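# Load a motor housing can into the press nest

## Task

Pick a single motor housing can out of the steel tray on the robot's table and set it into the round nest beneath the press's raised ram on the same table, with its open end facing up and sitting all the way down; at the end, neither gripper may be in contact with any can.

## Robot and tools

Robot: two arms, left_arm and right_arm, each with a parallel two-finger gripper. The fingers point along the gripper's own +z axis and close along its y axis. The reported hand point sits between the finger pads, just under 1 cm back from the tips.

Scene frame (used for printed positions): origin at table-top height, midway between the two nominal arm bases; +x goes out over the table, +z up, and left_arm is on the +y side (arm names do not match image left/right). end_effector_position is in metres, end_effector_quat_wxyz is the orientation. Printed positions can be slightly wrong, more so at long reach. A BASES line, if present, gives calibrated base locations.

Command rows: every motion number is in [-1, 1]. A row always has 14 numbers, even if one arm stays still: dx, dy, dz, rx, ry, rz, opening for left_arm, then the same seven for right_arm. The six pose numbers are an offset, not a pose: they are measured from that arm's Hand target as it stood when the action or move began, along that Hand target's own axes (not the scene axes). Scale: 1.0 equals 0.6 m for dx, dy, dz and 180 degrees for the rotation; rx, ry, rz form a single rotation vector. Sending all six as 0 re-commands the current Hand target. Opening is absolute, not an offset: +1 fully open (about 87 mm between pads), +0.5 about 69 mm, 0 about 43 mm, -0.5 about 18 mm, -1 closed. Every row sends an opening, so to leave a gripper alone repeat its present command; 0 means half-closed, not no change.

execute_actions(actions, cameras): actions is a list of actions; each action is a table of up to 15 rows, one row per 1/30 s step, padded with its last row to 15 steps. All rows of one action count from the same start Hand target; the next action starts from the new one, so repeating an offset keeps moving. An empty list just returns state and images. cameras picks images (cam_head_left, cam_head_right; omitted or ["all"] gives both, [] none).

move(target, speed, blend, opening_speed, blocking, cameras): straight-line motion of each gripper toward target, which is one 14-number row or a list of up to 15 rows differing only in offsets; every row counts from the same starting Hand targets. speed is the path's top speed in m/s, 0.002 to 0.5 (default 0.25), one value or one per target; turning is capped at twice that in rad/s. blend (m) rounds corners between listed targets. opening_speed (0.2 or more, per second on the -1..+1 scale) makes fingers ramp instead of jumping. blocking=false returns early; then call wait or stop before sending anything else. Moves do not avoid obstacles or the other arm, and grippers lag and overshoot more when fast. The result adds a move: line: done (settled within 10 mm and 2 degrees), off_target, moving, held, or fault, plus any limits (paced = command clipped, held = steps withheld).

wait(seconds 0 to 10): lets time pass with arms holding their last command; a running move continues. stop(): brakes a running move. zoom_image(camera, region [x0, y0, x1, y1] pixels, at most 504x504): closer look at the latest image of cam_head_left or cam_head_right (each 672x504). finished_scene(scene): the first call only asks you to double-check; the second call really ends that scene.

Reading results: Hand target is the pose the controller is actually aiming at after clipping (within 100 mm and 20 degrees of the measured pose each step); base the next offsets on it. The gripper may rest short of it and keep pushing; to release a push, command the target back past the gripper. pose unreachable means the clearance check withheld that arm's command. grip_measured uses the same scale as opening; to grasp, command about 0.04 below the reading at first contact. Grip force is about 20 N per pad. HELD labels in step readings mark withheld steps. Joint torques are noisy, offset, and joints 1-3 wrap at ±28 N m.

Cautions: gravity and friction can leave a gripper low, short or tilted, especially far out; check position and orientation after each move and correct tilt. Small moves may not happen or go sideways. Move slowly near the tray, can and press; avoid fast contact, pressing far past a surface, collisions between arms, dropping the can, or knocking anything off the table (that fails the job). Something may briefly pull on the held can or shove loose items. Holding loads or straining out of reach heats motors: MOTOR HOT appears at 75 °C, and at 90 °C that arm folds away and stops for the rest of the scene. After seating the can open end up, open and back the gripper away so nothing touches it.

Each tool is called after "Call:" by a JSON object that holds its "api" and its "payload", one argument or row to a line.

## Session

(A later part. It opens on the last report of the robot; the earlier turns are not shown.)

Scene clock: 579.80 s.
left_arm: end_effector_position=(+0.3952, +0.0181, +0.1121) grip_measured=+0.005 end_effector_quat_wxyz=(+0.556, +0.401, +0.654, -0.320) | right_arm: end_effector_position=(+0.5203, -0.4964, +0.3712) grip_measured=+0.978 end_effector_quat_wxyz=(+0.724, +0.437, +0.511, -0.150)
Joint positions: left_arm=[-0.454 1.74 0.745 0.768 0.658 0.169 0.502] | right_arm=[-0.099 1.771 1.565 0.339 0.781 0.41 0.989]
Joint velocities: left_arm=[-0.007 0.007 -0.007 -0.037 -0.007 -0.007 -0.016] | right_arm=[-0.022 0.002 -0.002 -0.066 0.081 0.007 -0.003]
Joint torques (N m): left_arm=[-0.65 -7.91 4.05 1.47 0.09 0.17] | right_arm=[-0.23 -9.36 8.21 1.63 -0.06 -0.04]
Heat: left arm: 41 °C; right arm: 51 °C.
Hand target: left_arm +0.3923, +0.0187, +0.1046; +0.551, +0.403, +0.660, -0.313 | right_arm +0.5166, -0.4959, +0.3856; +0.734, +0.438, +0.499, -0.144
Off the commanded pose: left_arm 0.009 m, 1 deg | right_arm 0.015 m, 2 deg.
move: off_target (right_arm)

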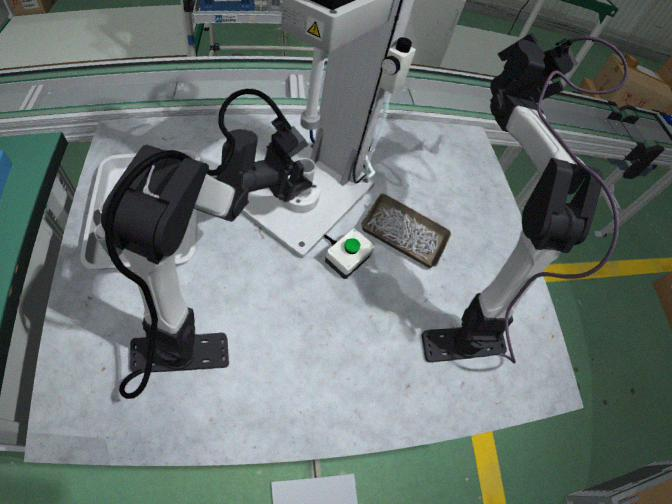

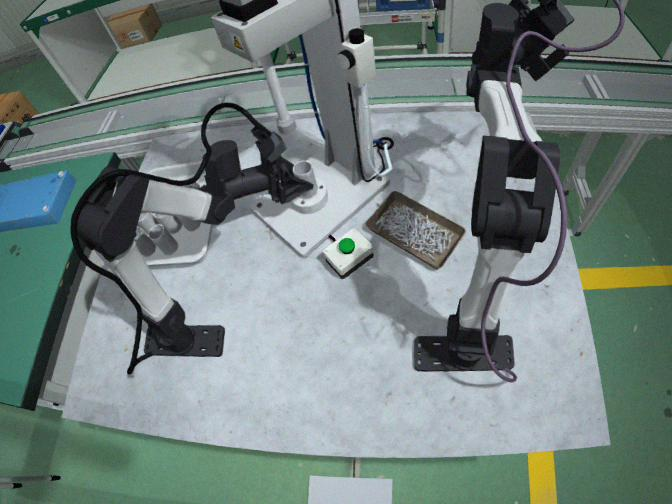

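Call:
{"api": "move", "payload": {
  "target": [0.0072,-0.009,-0.0035,0,0,0,-0.2,0,0,0,0,0,0,1],
  "speed": 0.03
}}

Call:
{"api": "zoom_image", "payload": {
  "camera": "cam_head_left",
  "region": [275, 155, 325, 211]
}}

Call:
{"api": "zoom_image", "payload": {
  "camera": "cam_head_right",
  "region": [275, 155, 325, 211]
}}

Scene clock: 585.67 s.
left_arm: end_effector_position=(+0.3925, +0.0173, +0.1112) grip_measured=+0.005 end_effector_quat_wxyz=(+0.564, +0.403, +0.648, -0.315) | right_arm: end_effector_position=(+0.5203, -0.4964, +0.3712) grip_measured=+0.978 end_effector_quat_wxyz=(+0.724, +0.437, +0.511, -0.150)
Joint positions: left_arm=[-0.462 1.74 0.721 0.811 0.646 0.172 0.502] | right_arm=[-0.099 1.771 1.565 0.339 0.781 0.41 0.989]
Joint velocities: left_arm=[-0.007 -0.002 -0.012 -0.037 -0.081 -0.007 -0.009] | right_arm=[-0.002 -0.002 -0.007 0.037 0.022 -0.037 -0.013]
Joint torques (N m): left_arm=[-0.54 -8.42 3.52 1.3 0.08 0.12] | right_arm=[-0.23 -9.36 8.21 1.63 -0.06 -0.04]
Heat: left arm: 41 °C; right arm: 51 °C.
Hand target: left_arm +0.3862, +0.0188, +0.1007; +0.551, +0.403, +0.660, -0.313 | right_arm +0.5166, -0.4959, +0.3856; +0.734, +0.438, +0.499, -0.144
Off the commanded pose: left_arm 0.012 m, 2 deg | right_arm 0.015 m, 2 deg.
move: off_target (left_arm, right_arm)

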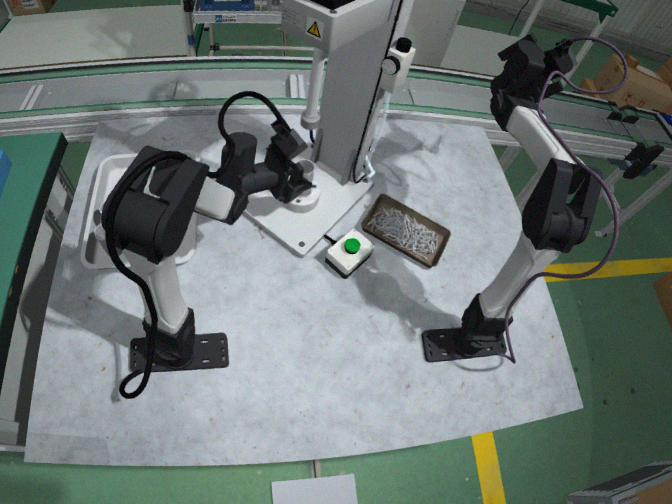

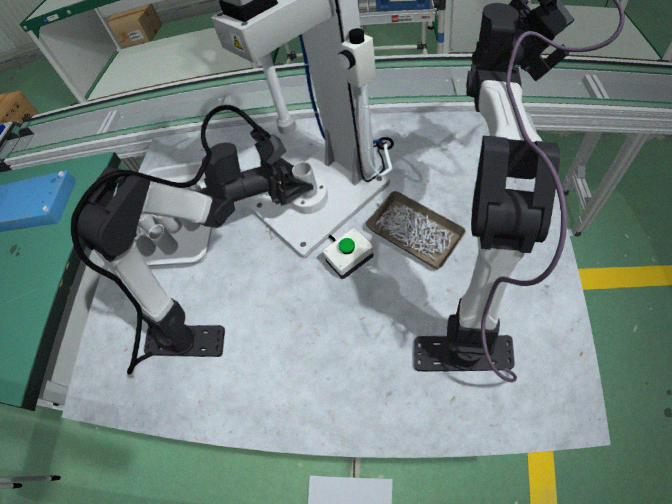

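Scaled by 9.000.

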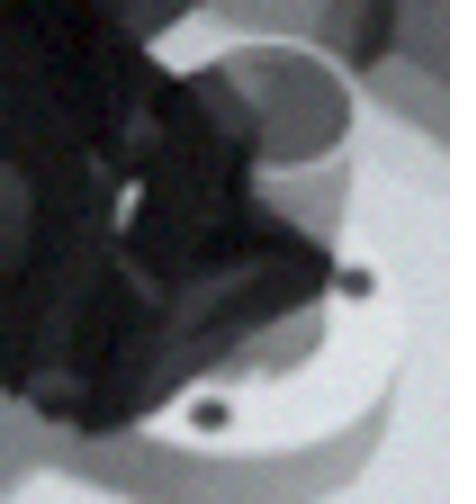

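Scaled by 9.000.

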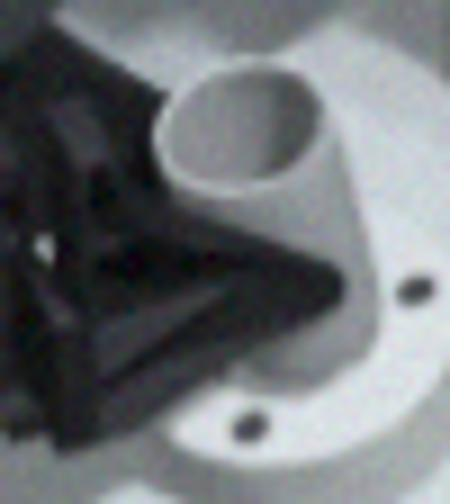

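Call:
{"api": "move", "payload": {
  "target": [0.0075,-0.0027,-0.0038,0,0.022,0,-0.2,0,0,0,0,0,0,1],
  "speed": 0.03
}}

Call:
{"api": "zoom_image", "payload": {
  "camera": "cam_head_left",
  "region": [275, 155, 325, 211]
}}

Call:
{"api": "zoom_image", "payload": {
  "camera": "cam_head_right",
  "region": [275, 155, 325, 211]
}}

Scene clock: 590.40 s.
left_arm: end_effector_position=(+0.3909, +0.0201, +0.0991) grip_measured=+0.005 end_effector_quat_wxyz=(+0.547, +0.411, +0.667, -0.296) | right_arm: end_effector_position=(+0.5203, -0.4964, +0.3712) grip_measured=+0.978 end_effector_quat_wxyz=(+0.724, +0.437, +0.511, -0.150)
Joint positions: left_arm=[-0.474 1.73 0.728 0.721 0.608 0.219 0.502] | right_arm=[-0.099 1.771 1.565 0.339 0.781 0.41 0.989]
Joint velocities: left_arm=[0.002 -0.017 0.012 0.037 -0.051 0.022 -0.001] | right_arm=[0.017 0.002 0.027 0.022 0.022 -0.022 0.003]
Joint torques (N m): left_arm=[-0.42 -10.56 5.29 0.85 0.22 0.09] | right_arm=[-0.23 -9.36 8.21 1.63 -0.06 -0.04]
Heat: left arm: 41 °C; right arm: 51 °C.
Hand target: left_arm +0.3836, +0.0206, +0.0967; +0.528, +0.413, +0.679, -0.300 | right_arm +0.5166, -0.4959, +0.3856; +0.734, +0.438, +0.499, -0.144
Off the commanded pose: left_arm 0.008 m, 3 deg | right_arm 0.015 m, 2 deg.
move: off_target (left_arm, right_arm)

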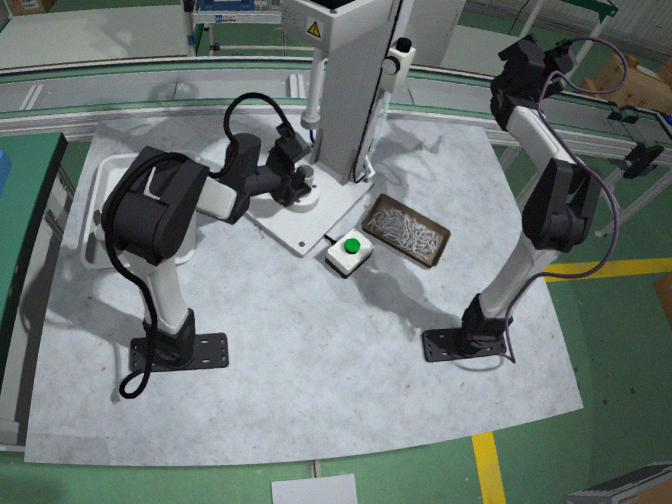

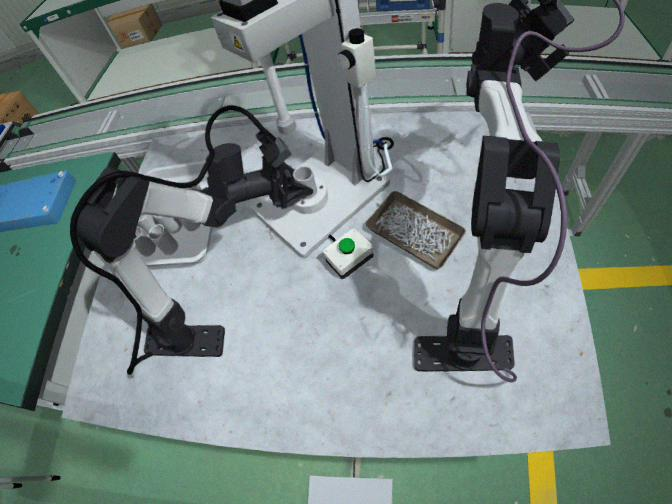

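Scaled by 9.000.

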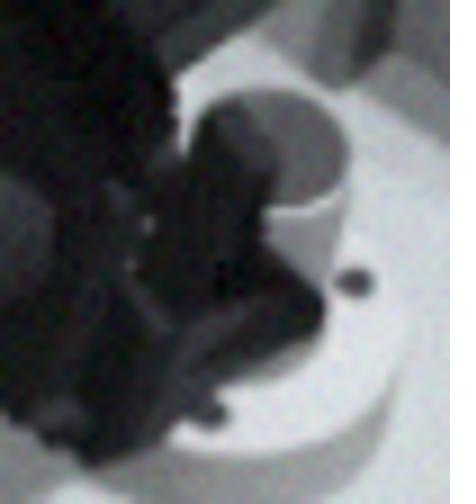

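Scaled by 9.000.

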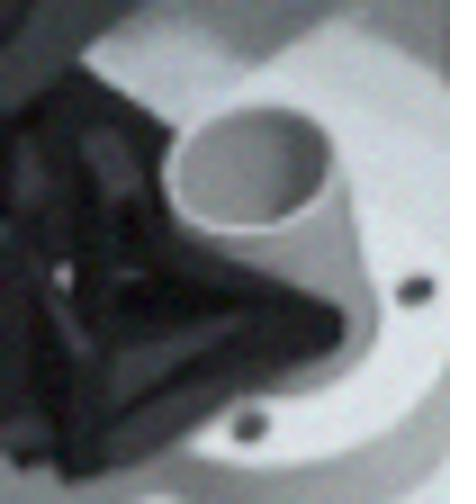

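Call:
{"api": "move", "payload": {
  "target": [0.0155,0.0053,0.0075,0,-0.014,0,-0.2,0,0,0,0,0,0,1],
  "speed": 0.03
}}

Call:
{"api": "zoom_image", "payload": {
  "camera": "cam_head_left",
  "region": [275, 155, 325, 211]
}}

Call:
{"api": "zoom_image", "payload": {
  "camera": "cam_head_right",
  "region": [275, 155, 325, 211]
}}

Scene clock: 596.93 s.
left_arm: end_effector_position=(+0.3905, +0.0186, +0.0952) grip_measured=+0.005 end_effector_quat_wxyz=(+0.552, +0.410, +0.661, -0.300) | right_arm: end_effector_position=(+0.5203, -0.4964, +0.3712) grip_measured=+0.978 end_effector_quat_wxyz=(+0.724, +0.437, +0.511, -0.150)
Joint positions: left_arm=[-0.474 1.755 0.712 0.783 0.616 0.209 0.502] | right_arm=[-0.099 1.771 1.565 0.339 0.781 0.41 0.989]
Joint velocities: left_arm=[-0.007 -0.007 -0.027 0.051 -0.022 -0.066 -0.013] | right_arm=[-0.012 -0.007 -0.007 0.081 -0.007 -0.051 -0.003]
Joint torques (N m): left_arm=[0.81 -6.58 4.04 1.61 0.35 -0.08] | right_arm=[-0.23 -9.35 8.21 1.63 -0.06 -0.04]
Heat: left arm: 41 °C; right arm: 51 °C.
Hand target: left_arm +0.3874, +0.0209, +0.0865; +0.543, +0.407, +0.667, -0.308 | right_arm +0.5166, -0.4959, +0.3856; +0.734, +0.438, +0.499, -0.144
Off the commanded pose: left_arm 0.009 m, 2 deg | right_arm 0.015 m, 2 deg.
move: off_target (right_arm)

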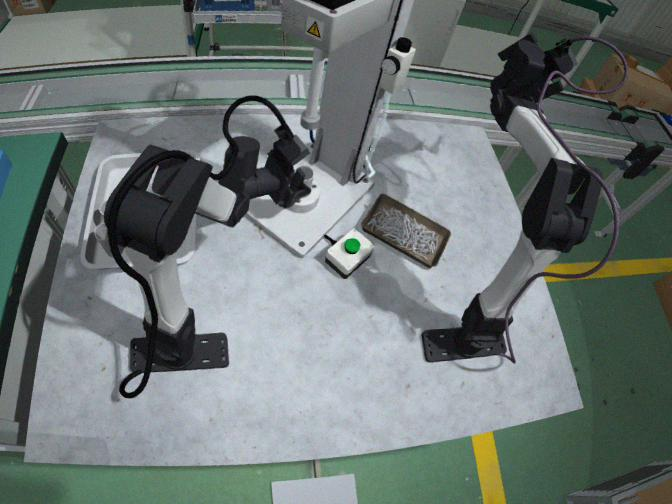

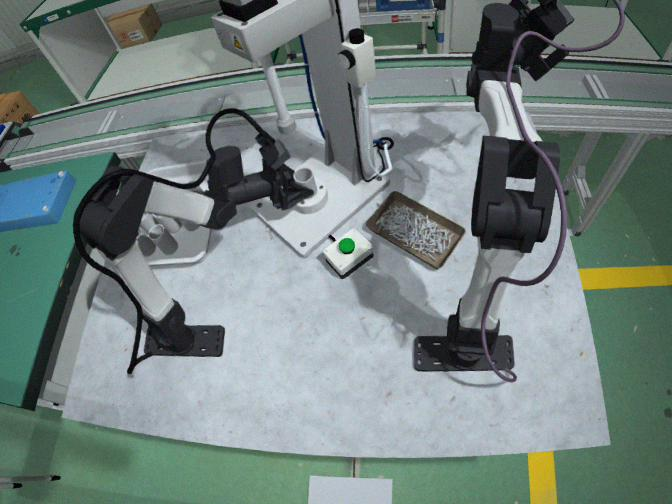

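Scaled by 9.000.

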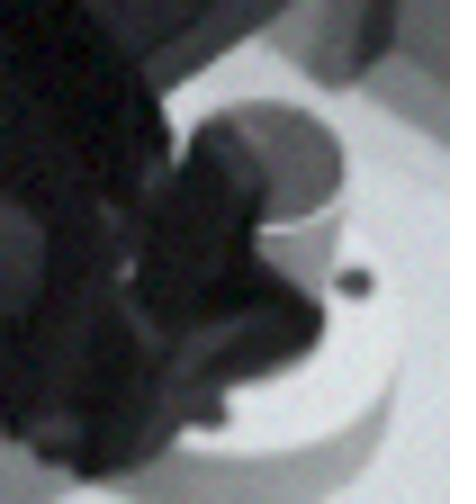

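Scaled by 9.000.

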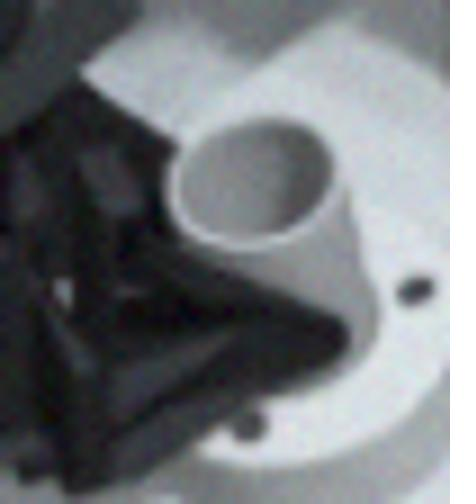

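Call:
{"api": "move", "payload": {
  "target": [
    [0.0155,0.003,0.0045,0,0.01,0,-0.2,0,0,0,0,0,0,1],
    [0.025,0.003,0.0065,0,0.0,0,-0.2,0,0,0,0,0,0,1]
  ],
  "speed": 0.03
}}

Call:
{"api": "zoom_image", "payload": {
  "camera": "cam_head_left",
  "region": [275, 155, 325, 211]
}}

Call:
{"api": "zoom_image", "payload": {
  "camera": "cam_head_right",
  "region": [275, 155, 325, 211]
}}

Scene clock: 603.83 s.
left_arm: end_effector_position=(+0.3904, +0.0183, +0.0875) grip_measured=+0.005 end_effector_quat_wxyz=(+0.556, +0.411, +0.652, -0.311) | right_arm: end_effector_position=(+0.5203, -0.4964, +0.3712) grip_measured=+0.978 end_effector_quat_wxyz=(+0.724, +0.437, +0.511, -0.150)
Joint positions: left_arm=[-0.463 1.801 0.696 0.868 0.649 0.197 0.502] | right_arm=[-0.099 1.771 1.565 0.339 0.781 0.41 0.989]
Joint velocities: left_arm=[0.012 -0.012 -0.002 0.007 0.037 -0.022 -0.009] | right_arm=[-0.002 0.002 -0.002 0.007 -0.007 0.022 0.029]
Joint torques (N m): left_arm=[0.25 -5.44 3.93 1.47 0.1 0.08] | right_arm=[-0.23 -9.36 8.21 1.63 -0.06 -0.04]
Heat: left arm: 41 °C; right arm: 51 °C.
Hand target: left_arm +0.3894, +0.0218, +0.0708; +0.543, +0.407, +0.667, -0.308 | right_arm +0.5166, -0.4959, +0.3856; +0.734, +0.438, +0.499, -0.144
Off the commanded pose: left_arm 0.017 m, 2 deg | right_arm 0.015 m, 2 deg.
move: off_target (left_arm, right_arm)

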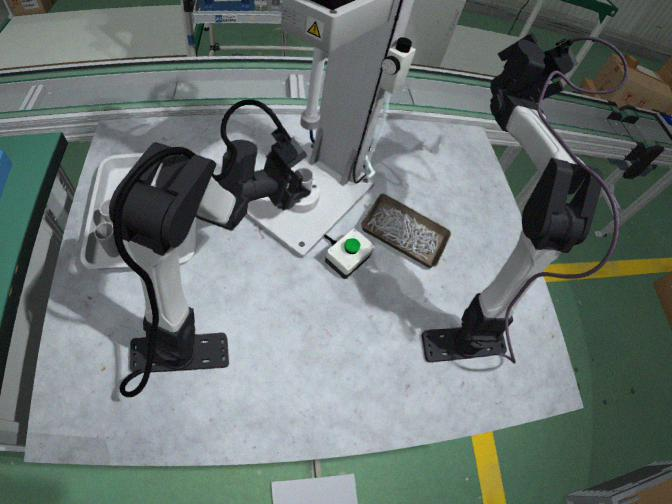

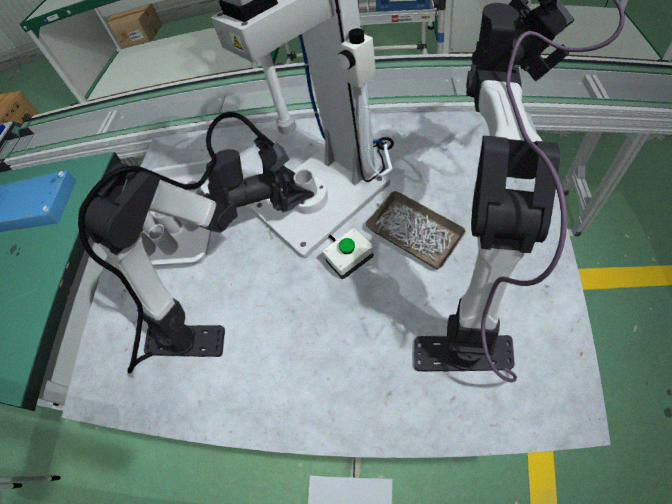

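Scaled by 9.000.

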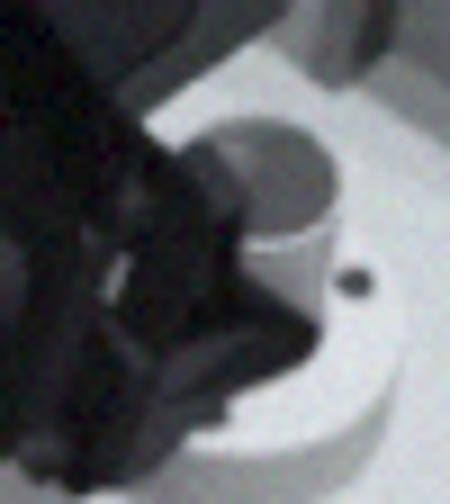

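Scaled by 9.000.

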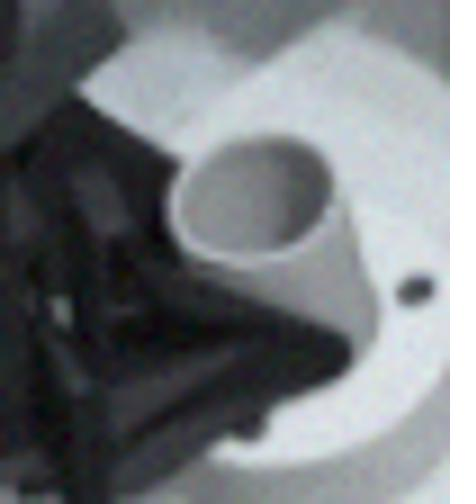

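Call:
{"api": "move", "payload": {
  "target": [
    [0.015,-0.006,0.0,0,-0.008,0,-0.2,0,0,0,0,0,0,1],
    [0.015,0.006,0.0045,0,0.008,0,-0.2,0,0,0,0,0,0,1],
    [0.015,0,0.003,0,0.0,0,-0.2,0,0,0,0,0,0,1]
  ],
  "speed": 0.03,
  "cameras": []
}}

Scene clock: 608.87 s.
left_arm: end_effector_position=(+0.3904, +0.0184, +0.0861) grip_measured=+0.005 end_effector_quat_wxyz=(+0.567, +0.410, +0.639, -0.320) | right_arm: end_effector_position=(+0.5203, -0.4964, +0.3712) grip_measured=+0.978 end_effector_quat_wxyz=(+0.724, +0.437, +0.511, -0.150)
Joint positions: left_arm=[-0.454 1.833 0.678 0.957 0.674 0.18 0.502] | right_arm=[-0.099 1.771 1.565 0.339 0.781 0.41 0.989]
Joint velocities: left_arm=[0.002 0.017 0.007 0.022 -0.022 0.022 -0.004] | right_arm=[-0.002 0.002 -0.002 -0.007 0.037 -0.051 -0.013]
Joint torques (N m): left_arm=[-0.49 -5.63 3.89 1.05 -0.12 0.31] | right_arm=[-0.23 -9.35 8.21 1.63 -0.06 -0.04]
Heat: left arm: 40 °C; right arm: 51 °C.
Hand target: left_arm +0.3895, +0.0222, +0.0616; +0.543, +0.407, +0.667, -0.308 | right_arm +0.5166, -0.4959, +0.3856; +0.734, +0.438, +0.499, -0.144
Off the commanded pose: left_arm 0.025 m, 4 deg | right_arm 0.015 m, 2 deg.
move: off_target (left_arm, right_arm)
No camera images: "cameras" was empty.

Call:
{"api": "move", "payload": {
  "target": [-0.033,-0.001,-0.004,0,-0.005,0,-0.2,0,0,0,0,0,0,1],
  "speed": 0.06,
  "cameras": []
}}

Call:
{"api": "move", "payload": {
  "target": [0,0,0,0,0,0,0.45,0,0,0,0,0,0,1],
  "opening_speed": 0.5
}}

Call:
{"api": "zoom_image", "payload": {
  "camera": "cam_head_left",
  "region": [275, 155, 325, 211]
}}

Call:
{"api": "zoom_image", "payload": {
  "camera": "cam_head_right",
  "region": [275, 155, 325, 211]
}}

Scene clock: 614.80 s.
left_arm: end_effector_position=(+0.3905, +0.0188, +0.0865) grip_measured=+0.005 end_effector_quat_wxyz=(+0.562, +0.407, +0.646, -0.318) | right_arm: end_effector_position=(+0.5203, -0.4964, +0.3712) grip_measured=+0.978 end_effector_quat_wxyz=(+0.724, +0.437, +0.511, -0.150)
Joint positions: left_arm=[-0.457 1.82 0.683 0.924 0.661 0.18 0.502] | right_arm=[-0.099 1.771 1.565 0.339 0.781 0.41 0.989]
Joint velocities: left_arm=[-0.012 -0.002 -0.012 0.051 -0.051 -0.007 0.001] | right_arm=[0.002 0.002 -0.017 0.051 -0.037 -0.081 -0.013]
Joint torques (N m): left_arm=[-0.55 -9.61 5.23 0.89 0 0.12] | right_arm=[-0.23 -9.36 8.21 1.63 -0.06 -0.04]
Heat: left arm: 40 °C; right arm: 51 °C.
Hand target: left_arm +0.3895, +0.0197, +0.0815; +0.548, +0.404, +0.663, -0.312 | right_arm +0.5166, -0.4959, +0.3856; +0.734, +0.438, +0.499, -0.144
Off the commanded pose: left_arm 0.005 m, 3 deg | right_arm 0.015 m, 2 deg.
move: off_target (left_arm, right_arm)
No camera images: "cameras" was empty.

Scene clock: 616.30 s.
left_arm: end_effector_position=(+0.3940, +0.0218, +0.0840) grip_measured=+0.450 end_effector_quat_wxyz=(+0.562, +0.399, +0.656, -0.308) | right_arm: end_effector_position=(+0.5203, -0.4964, +0.3712) grip_measured=+0.978 end_effector_quat_wxyz=(+0.724, +0.437, +0.511, -0.150)
Joint positions: left_arm=[-0.457 1.819 0.685 0.91 0.632 0.18 0.725] | right_arm=[-0.099 1.771 1.565 0.339 0.781 0.41 0.989]
Joint velocities: left_arm=[-0.007 0.002 0.012 0.037 -0.037 0.007 0.007] | right_arm=[-0.012 -0.017 -0.002 0.007 -0.037 0.007 0.003]
Joint torques (N m): left_arm=[-0.62 -9.63 5.15 0.98 0.26 0.13] | right_arm=[-0.23 -9.35 8.21 1.62 -0.06 -0.04]
Heat: left arm: 40 °C; right arm: 51 °C.
Hand target: left_arm +0.3895, +0.0197, +0.0815; +0.548, +0.404, +0.663, -0.311 | right_arm +0.5166, -0.4959, +0.3856; +0.734, +0.438, +0.499, -0.144
Off the commanded pose: left_arm 0.006 m, 2 deg | right_arm 0.015 m, 2 deg.
move: off_target (right_arm)

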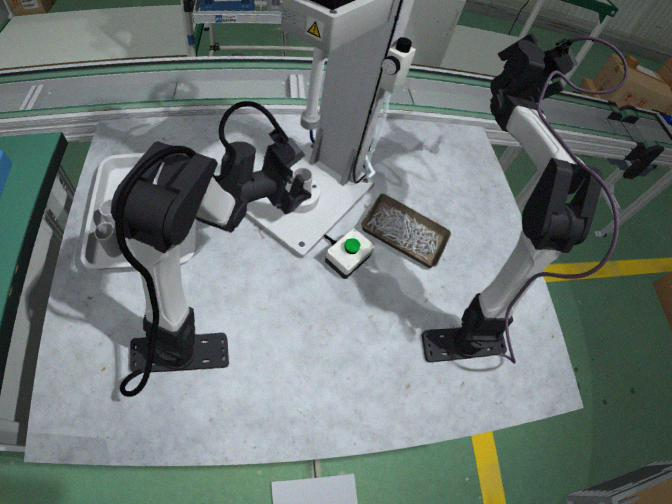

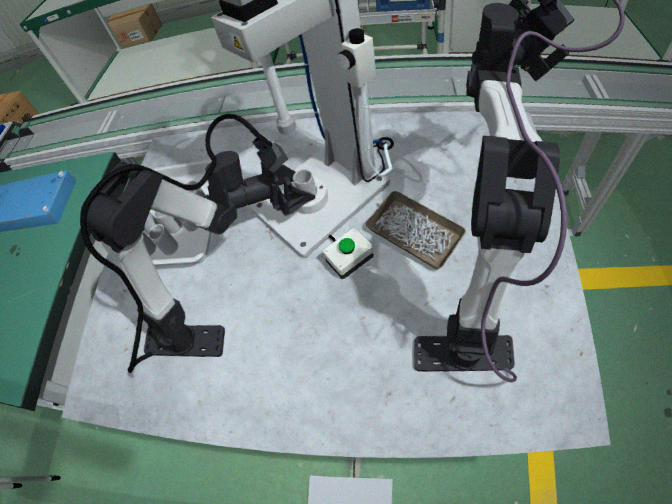

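Scaled by 9.000.

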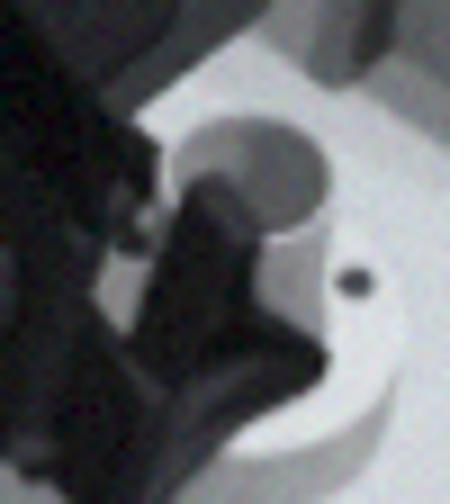

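Scaled by 9.000.

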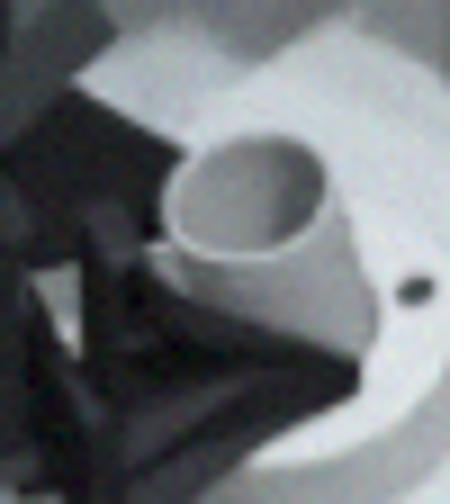

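Call:
{"api": "move", "payload": {
  "target": [
    [-0.01,0,-0.06,0,0,0,0.65,0,0,0,0,0,0,1],
    [-0.03,0,-0.2,0,0,0,0.65,0,0,0,0,0,0,1]
  ],
  "speed": 0.06
}}

Call:
{"api": "zoom_image", "payload": {
  "camera": "cam_head_left",
  "region": [245, 135, 345, 235]
}}

Call:
{"api": "zoom_image", "payload": {
  "camera": "cam_head_right",
  "region": [245, 135, 345, 235]
}}

Scene clock: 622.33 s.
left_arm: end_effector_position=(+0.3372, +0.1176, +0.1234) grip_measured=+0.650 end_effector_quat_wxyz=(+0.544, +0.404, +0.668, -0.308) | right_arm: end_effector_position=(+0.5203, -0.4964, +0.3712) grip_measured=+0.978 end_effector_quat_wxyz=(+0.724, +0.437, +0.511, -0.150)
Joint positions: left_arm=[-0.177 1.344 0.505 0.479 0.903 0.317 0.825] | right_arm=[-0.099 1.771 1.565 0.339 0.781 0.41 0.989]
Joint velocities: left_arm=[0.017 -0.017 0.012 -0.051 -0.022 0.051 0.005] | right_arm=[-0.002 -0.007 -0.012 0.051 -0.007 0.022 -0.024]
Joint torques (N m): left_arm=[0.61 -6.86 4.93 1.31 0.39 0.12] | right_arm=[-0.23 -9.36 8.21 1.63 -0.06 -0.04]
Heat: left arm: 40 °C; right arm: 51 °C.
Hand target: left_arm +0.3341, +0.1192, +0.1259; +0.547, +0.408, +0.664, -0.307 | right_arm +0.5166, -0.4959, +0.3856; +0.734, +0.438, +0.499, -0.144
Off the commanded pose: left_arm 0.004 m, 1 deg | right_arm 0.015 m, 2 deg.
move: off_target (right_arm)

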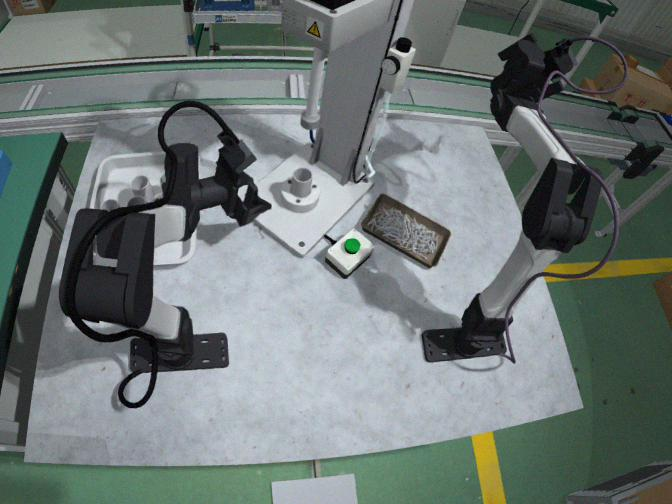

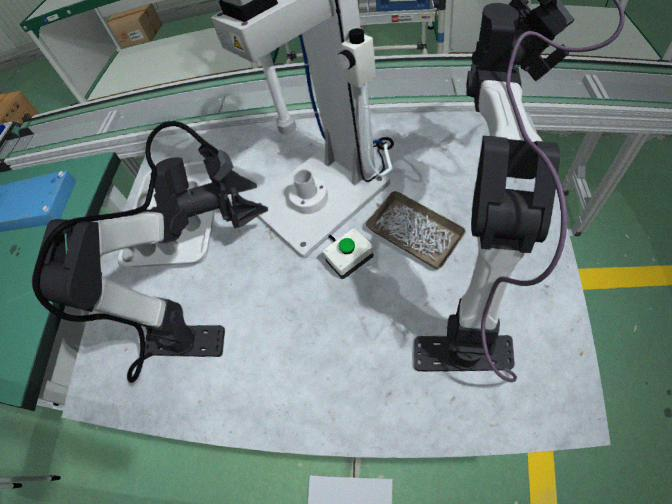

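Scaled by 5.040.

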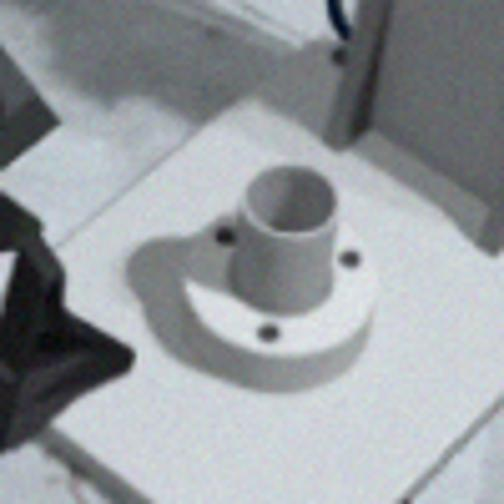

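Scaled by 5.040.

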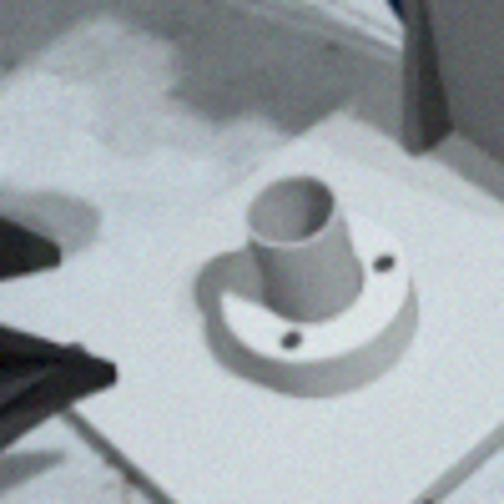

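Call:
{"api": "finished_scene", "payload": {
  "scene": 1
}}

This call ended nothing. Check each condition of the task against the scene as it is now, look again where you are not sure, and mend what is not met. Then call finished_scene again.

Call:
{"api": "wait", "payload": {
  "seconds": 0.5,
  "cameras": []
}}

Scene clock: 626.53 s.
left_arm: end_effector_position=(+0.3371, +0.1175, +0.1234) grip_measured=+0.650 end_effector_quat_wxyz=(+0.544, +0.404, +0.668, -0.308) | right_arm: end_effector_position=(+0.5203, -0.4964, +0.3712) grip_measured=+0.978 end_effector_quat_wxyz=(+0.724, +0.437, +0.511, -0.150)
Joint positions: left_arm=[-0.177 1.344 0.505 0.479 0.904 0.318 0.825] | right_arm=[-0.099 1.771 1.565 0.339 0.781 0.41 0.989]
Joint velocities: left_arm=[0.012 0.002 -0.007 0.022 -0.095 0.022 -0.002] | right_arm=[0.002 0.002 0.007 -0.007 -0.007 -0.11 0.003]
Joint torques (N m): left_arm=[0.58 -6.78 5 1.32 0.38 0.15] | right_arm=[-0.23 -9.36 8.21 1.63 -0.06 -0.04]
Heat: left arm: 40 °C; right arm: 51 °C.
Hand target: left_arm +0.3341, +0.1191, +0.1259; +0.547, +0.408, +0.664, -0.307 | right_arm +0.5166, -0.4959, +0.3856; +0.734, +0.438, +0.499, -0.144
Tool commands: left_gripper/opening=+0.65 right_gripper/opening=+1.0
Off the commanded pose: left_arm 0.003 m, 1 deg | right_arm 0.015 m, 2 deg.
wait: 0.50 s; at rest from the start
No camera images: "cameras" was empty.

Call:
{"api": "finished_scene", "payload": {
  "scene": 1
}}

The scene is finished: the task was done.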